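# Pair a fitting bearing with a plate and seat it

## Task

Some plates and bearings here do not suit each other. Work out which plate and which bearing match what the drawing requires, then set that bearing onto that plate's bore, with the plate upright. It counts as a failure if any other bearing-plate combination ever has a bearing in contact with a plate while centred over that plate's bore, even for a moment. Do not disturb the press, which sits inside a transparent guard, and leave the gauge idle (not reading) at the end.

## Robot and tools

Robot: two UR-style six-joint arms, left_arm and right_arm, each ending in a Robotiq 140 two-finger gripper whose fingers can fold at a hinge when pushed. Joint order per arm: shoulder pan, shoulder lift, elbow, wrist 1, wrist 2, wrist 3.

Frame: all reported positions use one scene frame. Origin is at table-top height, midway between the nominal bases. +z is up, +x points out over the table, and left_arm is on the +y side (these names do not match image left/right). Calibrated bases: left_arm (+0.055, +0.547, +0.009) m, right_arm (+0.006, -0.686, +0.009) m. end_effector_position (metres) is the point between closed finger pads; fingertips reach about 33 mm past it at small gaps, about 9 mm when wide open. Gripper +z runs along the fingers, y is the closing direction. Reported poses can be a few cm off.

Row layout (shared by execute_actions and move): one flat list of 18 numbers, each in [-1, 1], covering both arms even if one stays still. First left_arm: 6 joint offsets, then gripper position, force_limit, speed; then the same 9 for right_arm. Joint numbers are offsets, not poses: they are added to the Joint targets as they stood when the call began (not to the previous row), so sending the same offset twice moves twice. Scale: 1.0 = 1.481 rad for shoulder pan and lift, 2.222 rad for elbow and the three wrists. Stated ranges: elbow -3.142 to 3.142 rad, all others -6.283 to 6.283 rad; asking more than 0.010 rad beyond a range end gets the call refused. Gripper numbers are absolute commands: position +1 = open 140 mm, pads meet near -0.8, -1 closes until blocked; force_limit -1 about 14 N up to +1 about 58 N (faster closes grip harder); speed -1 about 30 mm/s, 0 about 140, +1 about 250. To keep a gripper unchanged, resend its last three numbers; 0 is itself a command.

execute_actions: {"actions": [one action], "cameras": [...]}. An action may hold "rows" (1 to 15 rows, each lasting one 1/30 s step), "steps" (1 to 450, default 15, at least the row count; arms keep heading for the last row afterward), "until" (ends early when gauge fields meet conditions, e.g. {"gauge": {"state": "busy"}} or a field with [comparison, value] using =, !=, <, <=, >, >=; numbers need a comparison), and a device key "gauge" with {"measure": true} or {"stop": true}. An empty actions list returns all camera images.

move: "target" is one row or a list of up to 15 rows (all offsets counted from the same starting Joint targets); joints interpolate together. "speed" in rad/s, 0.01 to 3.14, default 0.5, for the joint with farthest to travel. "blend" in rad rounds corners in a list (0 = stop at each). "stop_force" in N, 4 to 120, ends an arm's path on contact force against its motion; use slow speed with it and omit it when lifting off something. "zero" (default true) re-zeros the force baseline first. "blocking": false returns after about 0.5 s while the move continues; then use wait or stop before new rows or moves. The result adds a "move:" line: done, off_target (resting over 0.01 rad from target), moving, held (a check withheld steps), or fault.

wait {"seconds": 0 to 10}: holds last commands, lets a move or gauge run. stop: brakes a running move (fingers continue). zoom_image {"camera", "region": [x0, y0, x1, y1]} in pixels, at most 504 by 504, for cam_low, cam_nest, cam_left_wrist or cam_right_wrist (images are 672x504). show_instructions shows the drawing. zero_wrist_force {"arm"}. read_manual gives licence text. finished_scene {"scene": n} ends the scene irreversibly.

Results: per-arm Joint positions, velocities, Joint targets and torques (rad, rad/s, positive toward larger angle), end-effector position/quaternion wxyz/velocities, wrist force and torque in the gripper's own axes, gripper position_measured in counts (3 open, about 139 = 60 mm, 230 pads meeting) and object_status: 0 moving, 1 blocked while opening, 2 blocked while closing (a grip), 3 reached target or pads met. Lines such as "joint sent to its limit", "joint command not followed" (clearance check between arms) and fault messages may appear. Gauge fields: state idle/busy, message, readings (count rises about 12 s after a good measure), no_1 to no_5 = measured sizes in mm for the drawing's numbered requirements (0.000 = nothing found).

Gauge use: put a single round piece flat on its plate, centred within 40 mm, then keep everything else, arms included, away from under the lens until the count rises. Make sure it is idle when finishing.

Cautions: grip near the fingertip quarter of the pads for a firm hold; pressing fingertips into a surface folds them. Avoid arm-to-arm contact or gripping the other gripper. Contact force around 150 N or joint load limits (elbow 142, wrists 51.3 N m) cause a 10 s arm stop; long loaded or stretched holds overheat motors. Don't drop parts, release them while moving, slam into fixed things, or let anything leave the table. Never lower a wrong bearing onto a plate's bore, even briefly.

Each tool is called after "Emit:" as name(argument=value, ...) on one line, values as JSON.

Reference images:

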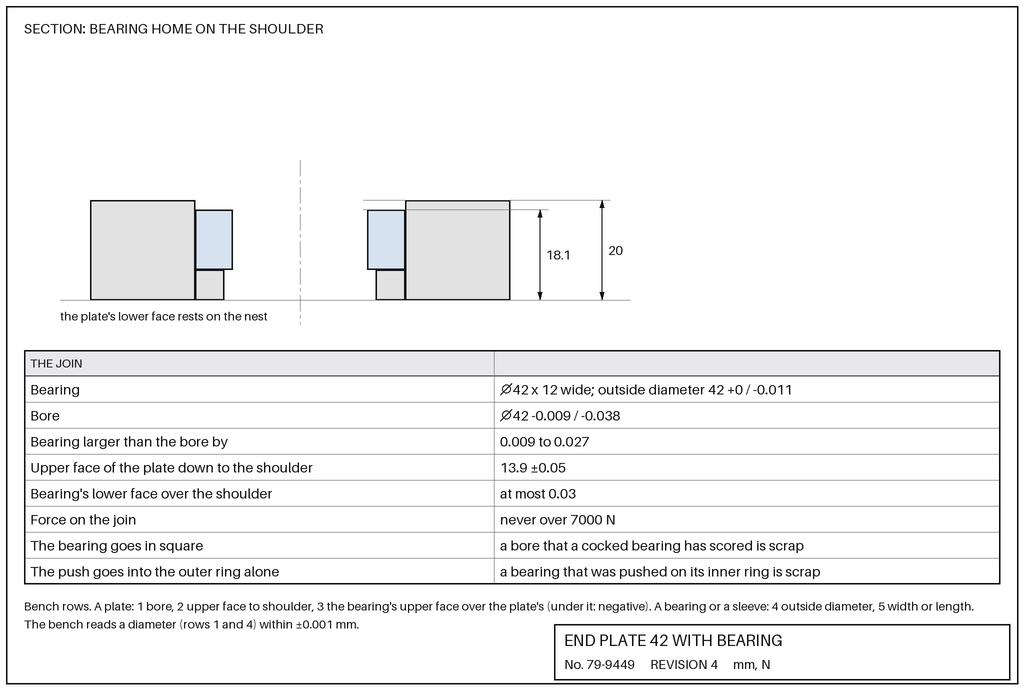

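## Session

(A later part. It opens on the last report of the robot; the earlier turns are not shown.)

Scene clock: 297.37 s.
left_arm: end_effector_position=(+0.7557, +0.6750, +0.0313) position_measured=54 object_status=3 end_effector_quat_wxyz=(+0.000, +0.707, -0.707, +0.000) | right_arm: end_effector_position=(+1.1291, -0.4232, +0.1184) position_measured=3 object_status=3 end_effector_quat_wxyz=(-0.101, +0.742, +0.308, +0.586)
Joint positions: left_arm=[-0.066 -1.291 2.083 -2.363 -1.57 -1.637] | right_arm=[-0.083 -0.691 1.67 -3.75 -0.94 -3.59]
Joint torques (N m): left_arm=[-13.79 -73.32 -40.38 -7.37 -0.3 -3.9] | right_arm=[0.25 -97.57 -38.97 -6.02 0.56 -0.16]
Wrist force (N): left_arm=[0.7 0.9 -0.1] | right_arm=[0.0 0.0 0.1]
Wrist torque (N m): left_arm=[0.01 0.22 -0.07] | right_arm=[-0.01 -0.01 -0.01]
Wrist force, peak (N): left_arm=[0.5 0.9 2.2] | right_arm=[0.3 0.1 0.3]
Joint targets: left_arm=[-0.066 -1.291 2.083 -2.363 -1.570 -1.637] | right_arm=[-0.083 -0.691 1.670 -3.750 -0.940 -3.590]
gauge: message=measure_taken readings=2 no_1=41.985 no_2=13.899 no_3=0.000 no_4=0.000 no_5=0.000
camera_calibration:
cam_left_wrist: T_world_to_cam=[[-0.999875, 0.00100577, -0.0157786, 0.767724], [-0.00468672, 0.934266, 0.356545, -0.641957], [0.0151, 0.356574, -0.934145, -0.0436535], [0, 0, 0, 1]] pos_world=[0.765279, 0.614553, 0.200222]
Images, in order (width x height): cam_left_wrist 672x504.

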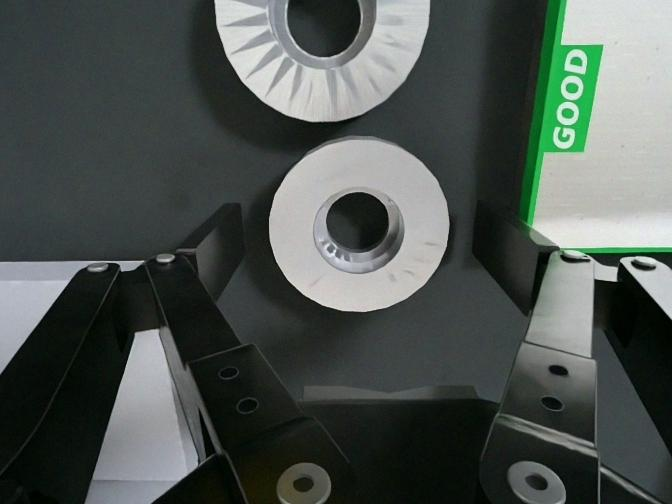

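Emit:
move(target=[[0,-0.0989,-0.0452,0.1113,0,0,0.59,0.6,-1,0,0,0,0,0,0,1,1,1],[-0.3735,-0.1454,0.0180,0.0790,0,-0.2490,0.1,0.3,0,0,0,0,0,0,0,1,1,1],[-0.3735,-0.0852,0.0450,0.0119,0,-0.2490,0.1,0.3,0,0,0,0,0,0,0,1,1,1]], speed=[0.2,0.6,0.15], blend=[0.02,0,0])

Emit:
execute_actions(actions=[{"rows":[[0,0,0,0,0,0,-1,0.3,-1,0,0,0,0,0,0,1,1,1]],"steps":80}], cameras=["cam_left_wrist"])

Emit:
move(target=[[0,-0.0602,-0.0270,0.0671,0,0,-1,0.3,-1,0,0,0,0,0,0,1,1,1],[0.3865,-0.0473,-0.0646,0.0962,0,0.2576,-1,0.3,-1,0,0,0,0,0,0,1,1,1],[0.3865,0.0038,-0.0363,0.0338,0,0.2576,-1,0.3,-1,0,0,0,0,0,0,1,1,1],[0.4398,0.1815,-0.2000,0.0791,0,0.2932,-1,0.3,-1,0,0,0,0,0,0,1,1,1]], speed=[0.2,0.6,0.5,0.4], blend=[0.02,0.03,0.02,0])

Emit:
move(target=[0,0.0261,0.0115,-0.0289,0,0,-1,0.3,-1,0,0,0,0,0,0,1,1,1], speed=0.03, stop_force=7)

Emit:
execute_actions(actions=[{"rows":[[0,0,0,0,0,0,0.1,0.3,-1,0,0,0,0,0,0,1,1,1]],"steps":45}], cameras=["cam_left_wrist"])

Scene clock: 338.37 s.
left_arm: end_effector_position=(+0.6656, +0.3255, +0.0586) position_measured=117 object_status=3 end_effector_quat_wxyz=(+0.000, +0.707, -0.707, +0.000) | right_arm: end_effector_position=(+1.1291, -0.4232, +0.1184) position_measured=3 object_status=3 end_effector_quat_wxyz=(-0.101, +0.742, +0.308, +0.586)
Joint positions: left_arm=[-0.62 -1.418 2.183 -2.336 -1.57 -2.19] | right_arm=[-0.083 -0.691 1.67 -3.75 -0.94 -3.59]
Joint torques (N m): left_arm=[-13.7 -42.6 -29.33 -8.29 0.53 -4.18] | right_arm=[0.08 -99.04 -40.3 -6.39 0.61 -0.55]
Wrist force (N): left_arm=[0.3 0.5 -0.6] | right_arm=[0.0 -0.1 0.3]
Wrist torque (N m): left_arm=[-0.01 0.24 -0.12] | right_arm=[-0.03 -0.02 -0.01]
Wrist force, peak (N): left_arm=[4.2 2.2 0.0] | right_arm=[0.3 -0.5 -0.2]
Joint targets: left_arm=[-0.620 -1.417 2.183 -2.336 -1.570 -2.190] | right_arm=[-0.083 -0.691 1.670 -3.750 -0.940 -3.590]
gauge: message=measure_taken readings=2 no_1=41.985 no_2=13.899 no_3=0.000 no_4=0.000 no_5=0.000
move: done

Scene clock: 341.23 s.
left_arm: end_effector_position=(+0.6655, +0.3255, +0.0585) position_measured=170 object_status=2 end_effector_quat_wxyz=(+0.000, +0.707, -0.707, +0.000) | right_arm: end_effector_position=(+1.1291, -0.4232, +0.1184) position_measured=3 object_status=3 end_effector_quat_wxyz=(-0.101, +0.742, +0.308, +0.586)
Joint positions: left_arm=[-0.62 -1.417 2.183 -2.336 -1.57 -2.19] | right_arm=[-0.083 -0.691 1.67 -3.75 -0.94 -3.59]
Joint torques (N m): left_arm=[-11.02 -43.38 -31.63 -4.69 0.41 -4.25] | right_arm=[-1.51 -97.88 -40.05 -5.97 0.66 -0.52]
Wrist force (N): left_arm=[-4.3 8.0 -25.9] | right_arm=[0.2 0.0 0.0]
Wrist torque (N m): left_arm=[-0.25 0.15 -0.11] | right_arm=[0.00 -0.03 -0.01]
Wrist force, peak (N): left_arm=[-4.3 8.0 -26.3] | right_arm=[0.4 0.0 -0.2]
Joint targets: left_arm=[-0.620 -1.417 2.183 -2.336 -1.570 -2.190] | right_arm=[-0.083 -0.691 1.670 -3.750 -0.940 -3.590]
gauge: message=measure_taken readings=2 no_1=41.985 no_2=13.899 no_3=0.000 no_4=0.000 no_5=0.000
camera_calibration:
cam_left_wrist: T_world_to_cam=[[-0.999875, 0.00109826, -0.0157436, 0.678284], [-0.00458643, 0.9343, 0.356459, -0.325609], [0.0151008, 0.356487, -0.934178, 0.107771], [0, 0, 0, 1]] pos_world=[0.675079, 0.265052, 0.227422]
Images, in order (width x height): cam_left_wrist 672x504.

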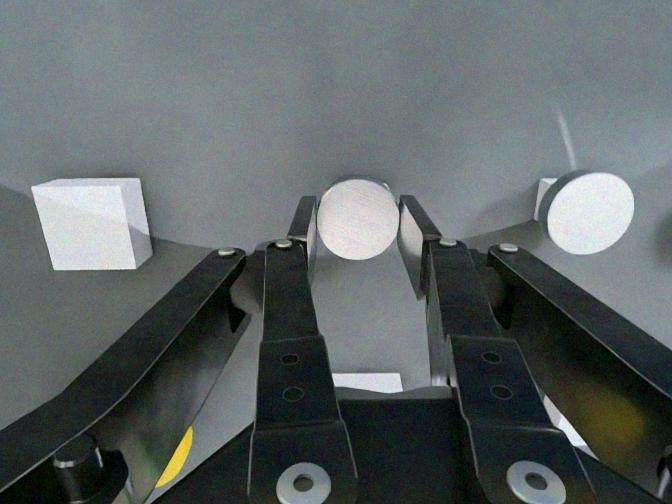

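Scene clock: 344.73 s.
left_arm: end_effector_position=(+0.8948, +0.7480, +0.0900) position_measured=170 object_status=2 end_effector_quat_wxyz=(+0.000, +0.707, -0.707, +0.000) | right_arm: end_effector_position=(+1.1291, -0.4232, +0.1184) position_measured=3 object_status=3 end_effector_quat_wxyz=(-0.101, +0.742, +0.308, +0.586)
Joint positions: left_arm=[0.032 -1.149 1.739 -2.161 -1.57 -1.538] | right_arm=[-0.083 -0.691 1.67 -3.75 -0.94 -3.59]
Joint torques (N m): left_arm=[16.87 -71.43 -47.19 -3.19 0.5 3.74] | right_arm=[1.27 -98.17 -41.33 -6.13 0.57 -0.1]
Wrist force (N): left_arm=[0.4 0.6 1.3] | right_arm=[0.0 0.0 0.0]
Wrist torque (N m): left_arm=[-0.06 0.33 -0.24] | right_arm=[-0.01 -0.01 -0.01]
Wrist force, peak (N): left_arm=[-4.0 7.4 -24.9] | right_arm=[0.3 -0.1 0.4]
Joint targets: left_arm=[0.032 -1.149 1.739 -2.161 -1.570 -1.538] | right_arm=[-0.083 -0.691 1.670 -3.750 -0.940 -3.590]
gauge: message=measure_taken readings=2 no_1=41.985 no_2=13.899 no_3=0.000 no_4=0.000 no_5=0.000
move: done

Scene clock: 347.70 s.
left_arm: end_effector_position=(+0.8952, +0.7481, +0.0620) position_measured=170 object_status=2 end_effector_quat_wxyz=(+0.000, +0.707, -0.707, +0.000) | right_arm: end_effector_position=(+1.1291, -0.4232, +0.1184) position_measured=3 object_status=3 end_effector_quat_wxyz=(-0.101, +0.742, +0.308, +0.586)
Joint positions: left_arm=[0.032 -1.122 1.756 -2.206 -1.57 -1.538] | right_arm=[-0.083 -0.691 1.67 -3.75 -0.94 -3.59]
Joint torques (N m): left_arm=[7.25 -100.11 -44.73 -6.14 0.51 3.44] | right_arm=[-0.3 -97.33 -40.33 -6.18 0.7 -0.28]
Wrist force (N): left_arm=[0.2 0.6 1.8] | right_arm=[0.1 -0.2 -0.1]
Wrist torque (N m): left_arm=[-0.06 0.38 -0.27] | right_arm=[-0.03 -0.03 -0.01]
Wrist force, peak (N): left_arm=[2.1 13.5 -38.3] | right_arm=[0.4 0.0 0.3]
Joint targets: left_arm=[0.032 -1.122 1.756 -2.206 -1.570 -1.538] | right_arm=[-0.083 -0.691 1.670 -3.750 -0.940 -3.590]
gauge: message=measure_taken readings=2 no_1=41.985 no_2=13.899 no_3=0.000 no_4=0.000 no_5=0.000
move: contact (left_arm); left_arm: the wrist 1 is farthest, 0.020 rad from its target

Scene clock: 349.40 s.
left_arm: end_effector_position=(+0.8952, +0.7481, +0.0620) position_measured=117 object_status=3 end_effector_quat_wxyz=(+0.000, +0.707, -0.707, +0.000) | right_arm: end_effector_position=(+1.1291, -0.4232, +0.1184) position_measured=3 object_status=3 end_effector_quat_wxyz=(-0.101, +0.742, +0.308, +0.586)
Joint positions: left_arm=[0.032 -1.122 1.756 -2.206 -1.57 -1.538] | right_arm=[-0.083 -0.691 1.67 -3.75 -0.94 -3.59]
Joint torques (N m): left_arm=[-2.92 -96.3 -45.2 -6.88 0.44 3.18] | right_arm=[-0.74 -97.31 -41.64 -6.1 0.87 -0.28]
Wrist force (N): left_arm=[0.1 0.5 0.7] | right_arm=[0.0 0.1 0.2]
Wrist torque (N m): left_arm=[-0.08 0.39 -0.27] | right_arm=[0.02 0.01 -0.01]
Wrist force, peak (N): left_arm=[0.4 0.8 1.8] | right_arm=[0.3 0.1 0.3]
Joint targets: left_arm=[0.032 -1.122 1.756 -2.206 -1.570 -1.538] | right_arm=[-0.083 -0.691 1.670 -3.750 -0.940 -3.590]
gauge: message=measure_taken readings=2 no_1=41.985 no_2=13.899 no_3=0.000 no_4=0.000 no_5=0.000
camera_calibration:
cam_left_wrist: T_world_to_cam=[[-0.999882, 0.00105113, -0.0153338, 0.907489], [-0.00448576, 0.934266, 0.356549, -0.720633], [0.0147006, 0.356576, -0.934151, -0.0427506], [0, 0, 0, 1]] pos_world=[0.904778, 0.687553, 0.230921]
Images, in order (width x height): cam_left_wrist 672x504.

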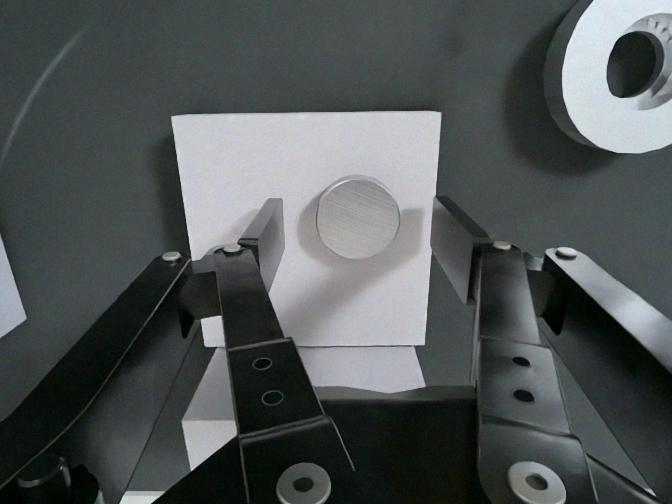

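Emit:
move(target=[[0,-0.0178,-0.0079,0.0198,0,0,0.1,0.3,-1,0,0,0,0,0,0,1,1,1],[-0.0533,-0.1955,0.1559,-0.0255,0,-0.0356,0.1,0.3,-1,0,0,0,0,0,0,1,1,1],[-0.1885,-0.2467,0.1275,0.0369,0,-0.1256,0.1,0.3,-1,0,0,0,0,0,0,1,1,1]], speed=[0.1,0.6,0.6], blend=[0.01,0.03,0])

Emit:
execute_actions(actions=[{"gauge":{"measure":true},"steps":390,"until":{"gauge":{"readings":["=",3]}}}])

Emit:
move(target=[[0.1350,0.0512,0.0284,-0.0624,0,0.09,0.1,0.3,-1,0,0,0,0,0,0,1,1,1],[0.1885,0.2289,-0.1354,-0.0171,0,0.1256,0.1,0.3,-1,0,0,0,0,0,0,1,1,1],[0.1885,0.2467,-0.1275,-0.0369,0,0.1256,0.1,0.3,-1,0,0,0,0,0,0,1,1,1]], speed=[0.6,0.5,0.1], blend=[0.02,0.01,0])

Emit:
execute_actions(actions=[{"rows":[[0,0,0,0,0,0,-1,0.3,-1,0,0,0,0,0,0,1,1,1]],"steps":65}])

Scene clock: 371.20 s.
left_arm: end_effector_position=(+0.7353, +0.5550, +0.1595) position_measured=117 object_status=3 end_effector_quat_wxyz=(+0.000, +0.707, -0.707, +0.000) | right_arm: end_effector_position=(+1.1291, -0.4232, +0.1184) position_measured=3 object_status=3 end_effector_quat_wxyz=(-0.101, +0.742, +0.308, +0.586)
Joint positions: left_arm=[-0.247 -1.487 2.04 -2.124 -1.57 -1.817] | right_arm=[-0.083 -0.691 1.67 -3.75 -0.94 -3.59]
Joint torques (N m): left_arm=[-14.6 -69.63 -47.44 -2.99 0.76 -4.08] | right_arm=[-0.87 -97.49 -41.86 -6.06 0.81 -0.25]
Wrist force (N): left_arm=[1.1 0.4 -0.4] | right_arm=[-0.2 -0.2 0.1]
Wrist torque (N m): left_arm=[-0.22 0.09 -0.03] | right_arm=[-0.05 0.05 -0.01]
Wrist force, peak (N): left_arm=[5.1 0.1 -2.5] | right_arm=[0.4 0.1 0.5]
Joint targets: left_arm=[-0.247 -1.487 2.040 -2.124 -1.570 -1.817] | right_arm=[-0.083 -0.691 1.670 -3.750 -0.940 -3.590]
gauge: message=measure_taken readings=2 no_1=41.985 no_2=13.899 no_3=0.000 no_4=0.000 no_5=0.000
move: done

Scene clock: 383.40 s.
left_arm: end_effector_position=(+0.7353, +0.5549, +0.1595) position_measured=117 object_status=3 end_effector_quat_wxyz=(+0.000, +0.707, -0.707, +0.000) | right_arm: end_effector_position=(+1.1291, -0.4232, +0.1184) position_measured=3 object_status=3 end_effector_quat_wxyz=(-0.101, +0.742, +0.308, +0.586)
Joint positions: left_arm=[-0.247 -1.487 2.04 -2.124 -1.57 -1.817] | right_arm=[-0.083 -0.691 1.67 -3.75 -0.94 -3.59]
Joint torques (N m): left_arm=[-13.66 -68.79 -47.37 -2.89 1.06 -4.24] | right_arm=[-0.06 -98.21 -41.8 -6.26 0.97 -0.1]
Wrist force (N): left_arm=[1.1 0.2 -0.2] | right_arm=[0.0 0.0 0.3]
Wrist torque (N m): left_arm=[-0.24 0.11 -0.03] | right_arm=[0.01 -0.01 -0.01]
Wrist force, peak (N): left_arm=[1.3 0.5 -0.5] | right_arm=[0.4 -0.2 0.3]
Joint targets: left_arm=[-0.247 -1.487 2.040 -2.124 -1.570 -1.817] | right_arm=[-0.083 -0.691 1.670 -3.750 -0.940 -3.590]
Tool commands: left_gripper/position=+0.1 left_gripper/force_limit=+0.3 left_gripper/speed=-1.0 right_gripper/position=+1.0 right_gripper/force_limit=+1.0 right_gripper/speed=+1.0
gauge: message=measure_taken readings=3 no_1=0.000 no_2=0.000 no_3=0.000 no_4=41.998 no_5=12.000

Scene clock: 385.43 s.
left_arm: end_effector_position=(+0.8952, +0.7481, +0.0621) position_measured=117 object_status=3 end_effector_quat_wxyz=(+0.000, +0.707, -0.707, +0.000) | right_arm: end_effector_position=(+1.1291, -0.4232, +0.1184) position_measured=3 object_status=3 end_effector_quat_wxyz=(-0.101, +0.742, +0.308, +0.586)
Joint positions: left_arm=[0.032 -1.122 1.756 -2.205 -1.57 -1.538] | right_arm=[-0.083 -0.691 1.67 -3.75 -0.94 -3.59]
Joint torques (N m): left_arm=[15.86 -73.43 -32.55 -8.13 0.95 3.71] | right_arm=[-2.51 -96.92 -42.11 -5.72 0.51 -0.13]
Wrist force (N): left_arm=[0.3 0.4 0.9] | right_arm=[0.1 -0.2 0.0]
Wrist torque (N m): left_arm=[-0.10 0.35 -0.27] | right_arm=[-0.05 -0.01 -0.01]
Wrist force, peak (N): left_arm=[5.4 0.0 -2.6] | right_arm=[0.3 -0.4 0.2]
Joint targets: left_arm=[0.032 -1.122 1.756 -2.206 -1.570 -1.538] | right_arm=[-0.083 -0.691 1.670 -3.750 -0.940 -3.590]
gauge: message=measure_taken readings=3 no_1=0.000 no_2=0.000 no_3=0.000 no_4=41.998 no_5=12.000
move: done

Scene clock: 387.80 s.
left_arm: end_effector_position=(+0.8952, +0.7481, +0.0620) position_measured=170 object_status=2 end_effector_quat_wxyz=(+0.000, +0.707, -0.707, +0.000) | right_arm: end_effector_position=(+1.1291, -0.4232, +0.1184) position_measured=3 object_status=3 end_effector_quat_wxyz=(-0.101, +0.742, +0.308, +0.586)
Joint positions: left_arm=[0.032 -1.122 1.756 -2.206 -1.57 -1.538] | right_arm=[-0.083 -0.691 1.67 -3.75 -0.94 -3.59]
Joint torques (N m): left_arm=[15.93 -71.77 -32.96 -4.97 0.77 3.74] | right_arm=[0.88 -98.76 -42.01 -6.07 0.65 -0.36]
Wrist force (N): left_arm=[1.3 7.1 -18.0] | right_arm=[-0.1 0.1 0.3]
Wrist torque (N m): left_arm=[-0.26 0.49 -0.26] | right_arm=[0.01 0.01 -0.01]
Wrist force, peak (N): left_arm=[1.6 7.6 -19.0] | right_arm=[0.2 0.3 0.2]
Joint targets: left_arm=[0.032 -1.122 1.756 -2.206 -1.570 -1.538] | right_arm=[-0.083 -0.691 1.670 -3.750 -0.940 -3.590]
gauge: message=measure_taken readings=3 no_1=0.000 no_2=0.000 no_3=0.000 no_4=41.998 no_5=12.000

Emit:
move(target=[[0,-0.0178,-0.0079,0.0198,0,0,-1,0.3,-1,0,0,0,0,0,0,1,1,1],[-0.0533,-0.1955,0.1559,-0.0255,0,-0.0356,-1,0.3,-1,0,0,0,0,0,0,1,1,1],[-0.0650,-0.1631,0.1289,-0.0196,0,-0.0433,-1,0.3,-1,0,0,0,0,0,0,1,1,1],[-0.0650,-0.1440,0.1367,-0.0402,0,-0.0433,-1,0.3,-1,0,0,0,0,0,0,1,1,1]], speed=[0.1,0.5,0.3,0.1], blend=[0.01,0.02,0.005,0], cameras=["cam_left_wrist"])

Emit:
zoom_image(camera="cam_left_wrist", region=[250, 120, 460, 320])

Scene clock: 411.83 s.
left_arm: end_effector_position=(+0.7552, +0.6764, +0.0656) position_measured=170 object_status=2 end_effector_quat_wxyz=(+0.000, +0.707, -0.707, -0.001) | right_arm: end_effector_position=(+1.1291, -0.4232, +0.1184) position_measured=3 object_status=3 end_effector_quat_wxyz=(-0.101, +0.742, +0.308, +0.586)
Joint positions: left_arm=[-0.064 -1.335 2.06 -2.295 -1.57 -1.635] | right_arm=[-0.083 -0.691 1.67 -3.75 -0.94 -3.59]
Joint torques (N m): left_arm=[-14.25 -51.96 -30.62 -8.29 0.84 -4.16] | right_arm=[-2.08 -98.51 -42.07 -5.84 0.46 -0.32]
Wrist force (N): left_arm=[0.9 0.7 0.7] | right_arm=[0.2 -0.3 0.2]
Wrist torque (N m): left_arm=[-0.02 0.17 -0.04] | right_arm=[-0.05 -0.02 -0.01]
Wrist force, peak (N): left_arm=[1.5 7.7 -19.2] | right_arm=[0.5 0.1 0.4]
Joint targets: left_arm=[-0.064 -1.335 2.060 -2.295 -1.570 -1.635] | right_arm=[-0.083 -0.691 1.670 -3.750 -0.940 -3.590]
gauge: message=measure_taken readings=3 no_1=0.000 no_2=0.000 no_3=0.000 no_4=41.998 no_5=12.000
move: done
camera_calibration:
cam_left_wrist: T_world_to_cam=[[-0.999898, 0.00116538, -0.0142214, 0.767613], [-0.0039837, 0.934231, 0.356647, -0.655942], [0.0137017, 0.356667, -0.934131, -0.0110656], [0, 0, 0, 1]] pos_world=[0.765074, 0.615853, 0.23452]
Images, in order (width x height): cam_left_wrist 672x504.

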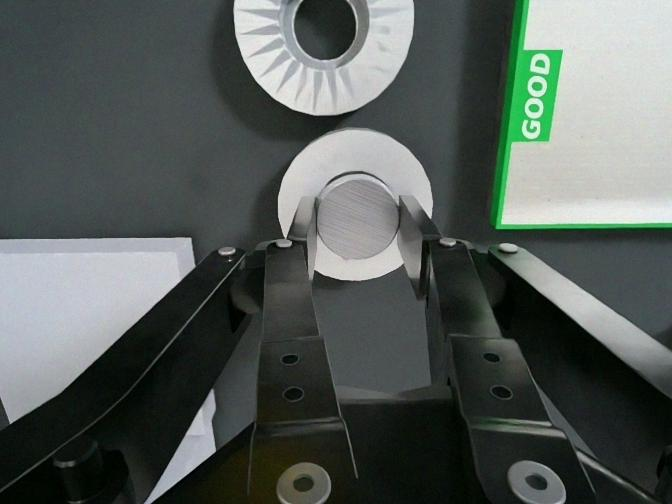

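Scaled by 2.400 from the camera's 672x504 image, which has a finer 960x720 frame.

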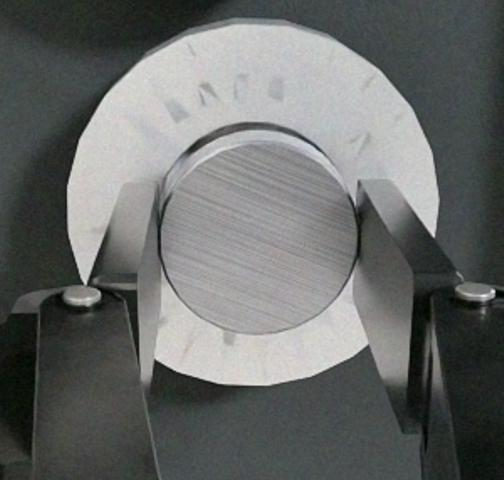

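Emit:
move(target=[0.0002,0.0006,-0.0005,0.0001,0,0.0001,-1,0.3,-1,0,0,0,0,0,0,1,1,1], speed=0.05)

Emit:
move(target=[0,0.0154,0.0054,-0.0157,0,0,-1,0.3,-1,0,0,0,0,0,0,1,1,1], speed=0.015, stop_force=6, cameras=["cam_left_wrist"])

Emit:
zoom_image(camera="cam_left_wrist", region=[250, 120, 460, 320])

Scene clock: 443.10 s.
left_arm: end_effector_position=(+0.7558, +0.6765, +0.0655) position_measured=170 object_status=2 end_effector_quat_wxyz=(+0.000, +0.707, -0.707, -0.001) | right_arm: end_effector_position=(+1.1291, -0.4232, +0.1184) position_measured=3 object_status=3 end_effector_quat_wxyz=(-0.101, +0.742, +0.308, +0.586)
Joint positions: left_arm=[-0.064 -1.334 2.059 -2.295 -1.57 -1.634] | right_arm=[-0.083 -0.691 1.67 -3.75 -0.94 -3.59]
Joint torques (N m): left_arm=[16.25 -51.73 -43.16 -2.84 0.96 3.22] | right_arm=[-0.7 -97.4 -42.74 -5.99 0.59 0.02]
Wrist force (N): left_arm=[0.8 0.9 0.6] | right_arm=[0.1 -0.2 0.1]
Wrist torque (N m): left_arm=[0.04 0.18 -0.04] | right_arm=[-0.05 -0.02 -0.01]
Wrist force, peak (N): left_arm=[1.1 1.1 0.9] | right_arm=[0.2 -0.4 0.4]
Joint targets: left_arm=[-0.064 -1.334 2.059 -2.295 -1.570 -1.634] | right_arm=[-0.083 -0.691 1.670 -3.750 -0.940 -3.590]
gauge: message=measure_taken readings=3 no_1=0.000 no_2=0.000 no_3=0.000 no_4=41.998 no_5=12.000
move: done

Scene clock: 445.73 s.
left_arm: end_effector_position=(+0.7559, +0.6766, +0.0552) position_measured=170 object_status=2 end_effector_quat_wxyz=(+0.000, +0.707, -0.707, -0.001) | right_arm: end_effector_position=(+1.1291, -0.4232, +0.1184) position_measured=3 object_status=3 end_effector_quat_wxyz=(-0.101, +0.742, +0.308, +0.586)
Joint positions: left_arm=[-0.064 -1.321 2.066 -2.314 -1.57 -1.634] | right_arm=[-0.083 -0.691 1.67 -3.75 -0.94 -3.59]
Joint torques (N m): left_arm=[11.76 -80.56 -43.09 -4.27 1.15 3.54] | right_arm=[-2.07 -98.63 -43.47 -6.36 0.84 -0.17]
Wrist force (N): left_arm=[0.8 1.1 2.0] | right_arm=[0.1 -0.2 0.2]
Wrist torque (N m): left_arm=[0.04 0.21 -0.05] | right_arm=[-0.04 -0.01 -0.01]
Wrist force, peak (N): left_arm=[-1.1 1.1 -6.6] | right_arm=[0.0 -0.1 0.5]
Joint targets: left_arm=[-0.064 -1.321 2.066 -2.314 -1.570 -1.634] | right_arm=[-0.083 -0.691 1.670 -3.750 -0.940 -3.590]
gauge: message=measure_taken readings=3 no_1=0.000 no_2=0.000 no_3=0.000 no_4=41.998 no_5=12.000
move: contact (left_arm); left_arm: the wrist 1 is farthest, 0.015 rad from its target
camera_calibration:
cam_left_wrist: T_world_to_cam=[[-0.999898, 0.00107188, -0.0142568, 0.768231], [-0.00408367, 0.934231, 0.356646, -0.65234], [0.0137014, 0.356668, -0.934131, -0.0208614], [0, 0, 0, 1]] pos_world=[0.765774, 0.616053, 0.22412]
Images, in order (width x height): cam_left_wrist 672x504.

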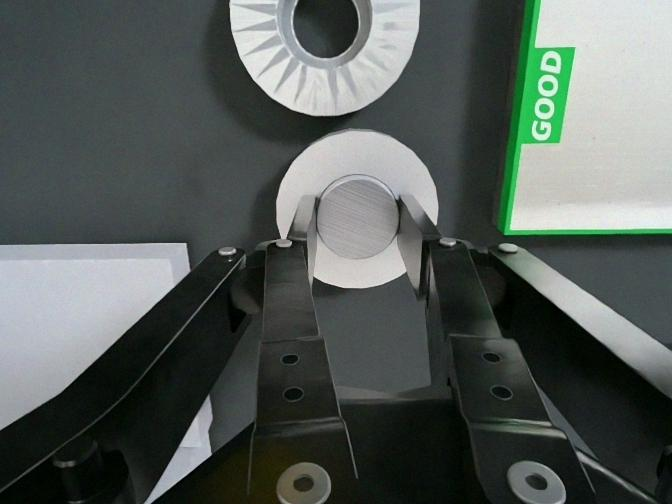

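Scaled by 2.400 from the camera's 672x504 image, which has a finer 960x720 frame.

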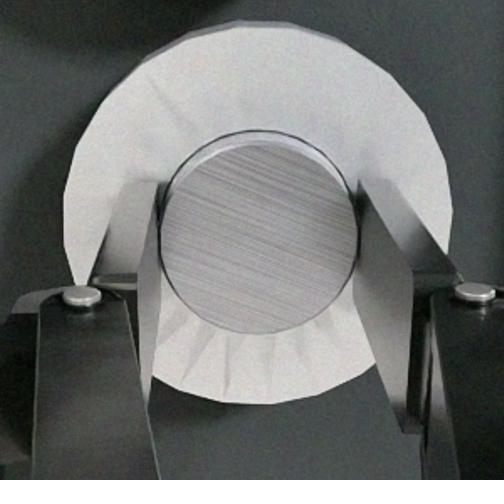

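Same insertion depth as before (~1.6 mm into the chamfer). Release.

Emit:
execute_actions(actions=[{"rows":[[0,0,0,0,0,0,0.1,0.3,-1,0,0,0,0,0,0,1,1,1]],"steps":45}])

Emit:
move(target=[0,-0.09,-0.041,0.10,0,0,0.1,0.3,-1,0,0,0,0,0,0,1,1,1], speed=0.15, cameras=["cam_left_wrist"])

Emit:
zoom_image(camera="cam_left_wrist", region=[250, 60, 460, 260])

Scene clock: 467.57 s.
left_arm: end_effector_position=(+0.7559, +0.6766, +0.0552) position_measured=117 object_status=3 end_effector_quat_wxyz=(+0.000, +0.707, -0.707, -0.001) | right_arm: end_effector_position=(+1.1291, -0.4232, +0.1184) position_measured=3 object_status=3 end_effector_quat_wxyz=(-0.101, +0.742, +0.308, +0.586)
Joint positions: left_arm=[-0.064 -1.321 2.066 -2.314 -1.57 -1.634] | right_arm=[-0.083 -0.691 1.67 -3.75 -0.94 -3.59]
Joint torques (N m): left_arm=[-8.86 -72.72 -31.34 -6.67 1.05 2.51] | right_arm=[0.58 -96.42 -43.57 -6.1 0.57 0.08]
Wrist force (N): left_arm=[0.9 0.7 0.2] | right_arm=[-0.1 0.0 0.1]
Wrist torque (N m): left_arm=[0.01 0.18 -0.05] | right_arm=[0.00 0.03 -0.01]
Wrist force, peak (N): left_arm=[1.0 0.9 3.2] | right_arm=[0.2 -0.2 0.5]
Joint targets: left_arm=[-0.064 -1.321 2.066 -2.314 -1.570 -1.634] | right_arm=[-0.083 -0.691 1.670 -3.750 -0.940 -3.590]
gauge: message=measure_taken readings=3 no_1=0.000 no_2=0.000 no_3=0.000 no_4=41.998 no_5=12.000

Scene clock: 469.50 s.
left_arm: end_effector_position=(+0.7521, +0.6768, +0.1734) position_measured=117 object_status=3 end_effector_quat_wxyz=(+0.000, +0.707, -0.707, +0.000) | right_arm: end_effector_position=(+1.1291, -0.4232, +0.1184) position_measured=3 object_status=3 end_effector_quat_wxyz=(-0.101, +0.742, +0.308, +0.586)
Joint positions: left_arm=[-0.064 -1.454 1.975 -2.092 -1.57 -1.634] | right_arm=[-0.083 -0.691 1.67 -3.75 -0.94 -3.59]
Joint torques (N m): left_arm=[-7.96 -72.75 -48.26 -2.73 0.9 2.52] | right_arm=[-0.92 -96.1 -44.04 -5.88 0.34 -0.2]
Wrist force (N): left_arm=[0.8 0.7 -0.5] | right_arm=[0.1 -0.1 0.1]
Wrist torque (N m): left_arm=[-0.11 0.23 -0.17] | right_arm=[-0.02 -0.02 -0.01]
Wrist force, peak (N): left_arm=[0.7 1.0 -1.8] | right_arm=[0.5 0.0 0.0]
Joint targets: left_arm=[-0.064 -1.454 1.975 -2.092 -1.570 -1.634] | right_arm=[-0.083 -0.691 1.670 -3.750 -0.940 -3.590]
gauge: message=measure_taken readings=3 no_1=0.000 no_2=0.000 no_3=0.000 no_4=41.998 no_5=12.000
move: done
camera_calibration:
cam_left_wrist: T_world_to_cam=[[-0.999863, 0.00106646, -0.016504, 0.766471], [-0.00488715, 0.934301, 0.356452, -0.6941], [0.0157999, 0.356484, -0.934168, 0.0881635], [0, 0, 0, 1]] pos_world=[0.761581, 0.616252, 0.342423]
Images, in order (width x height): cam_left_wrist 672x504.

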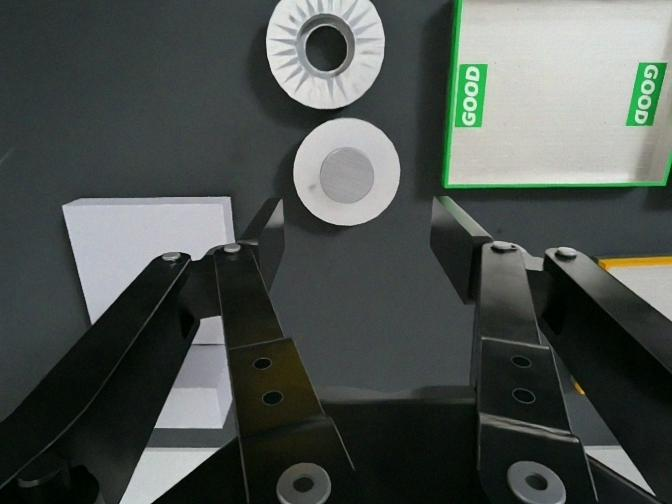

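Scaled by 2.400 from the camera's 672x504 image, which has a finer 960x720 frame.

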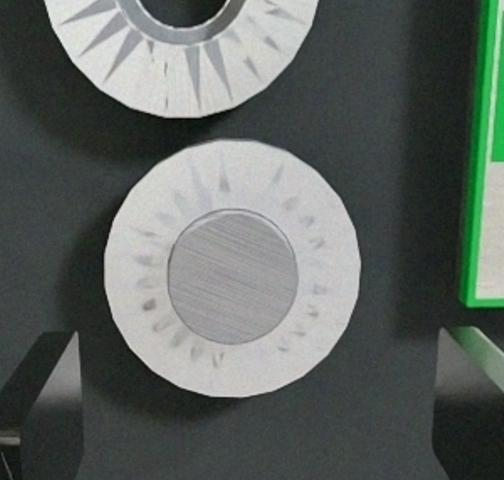

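Emit:
finished_scene(scene=2)

The scene is finished: the task was done.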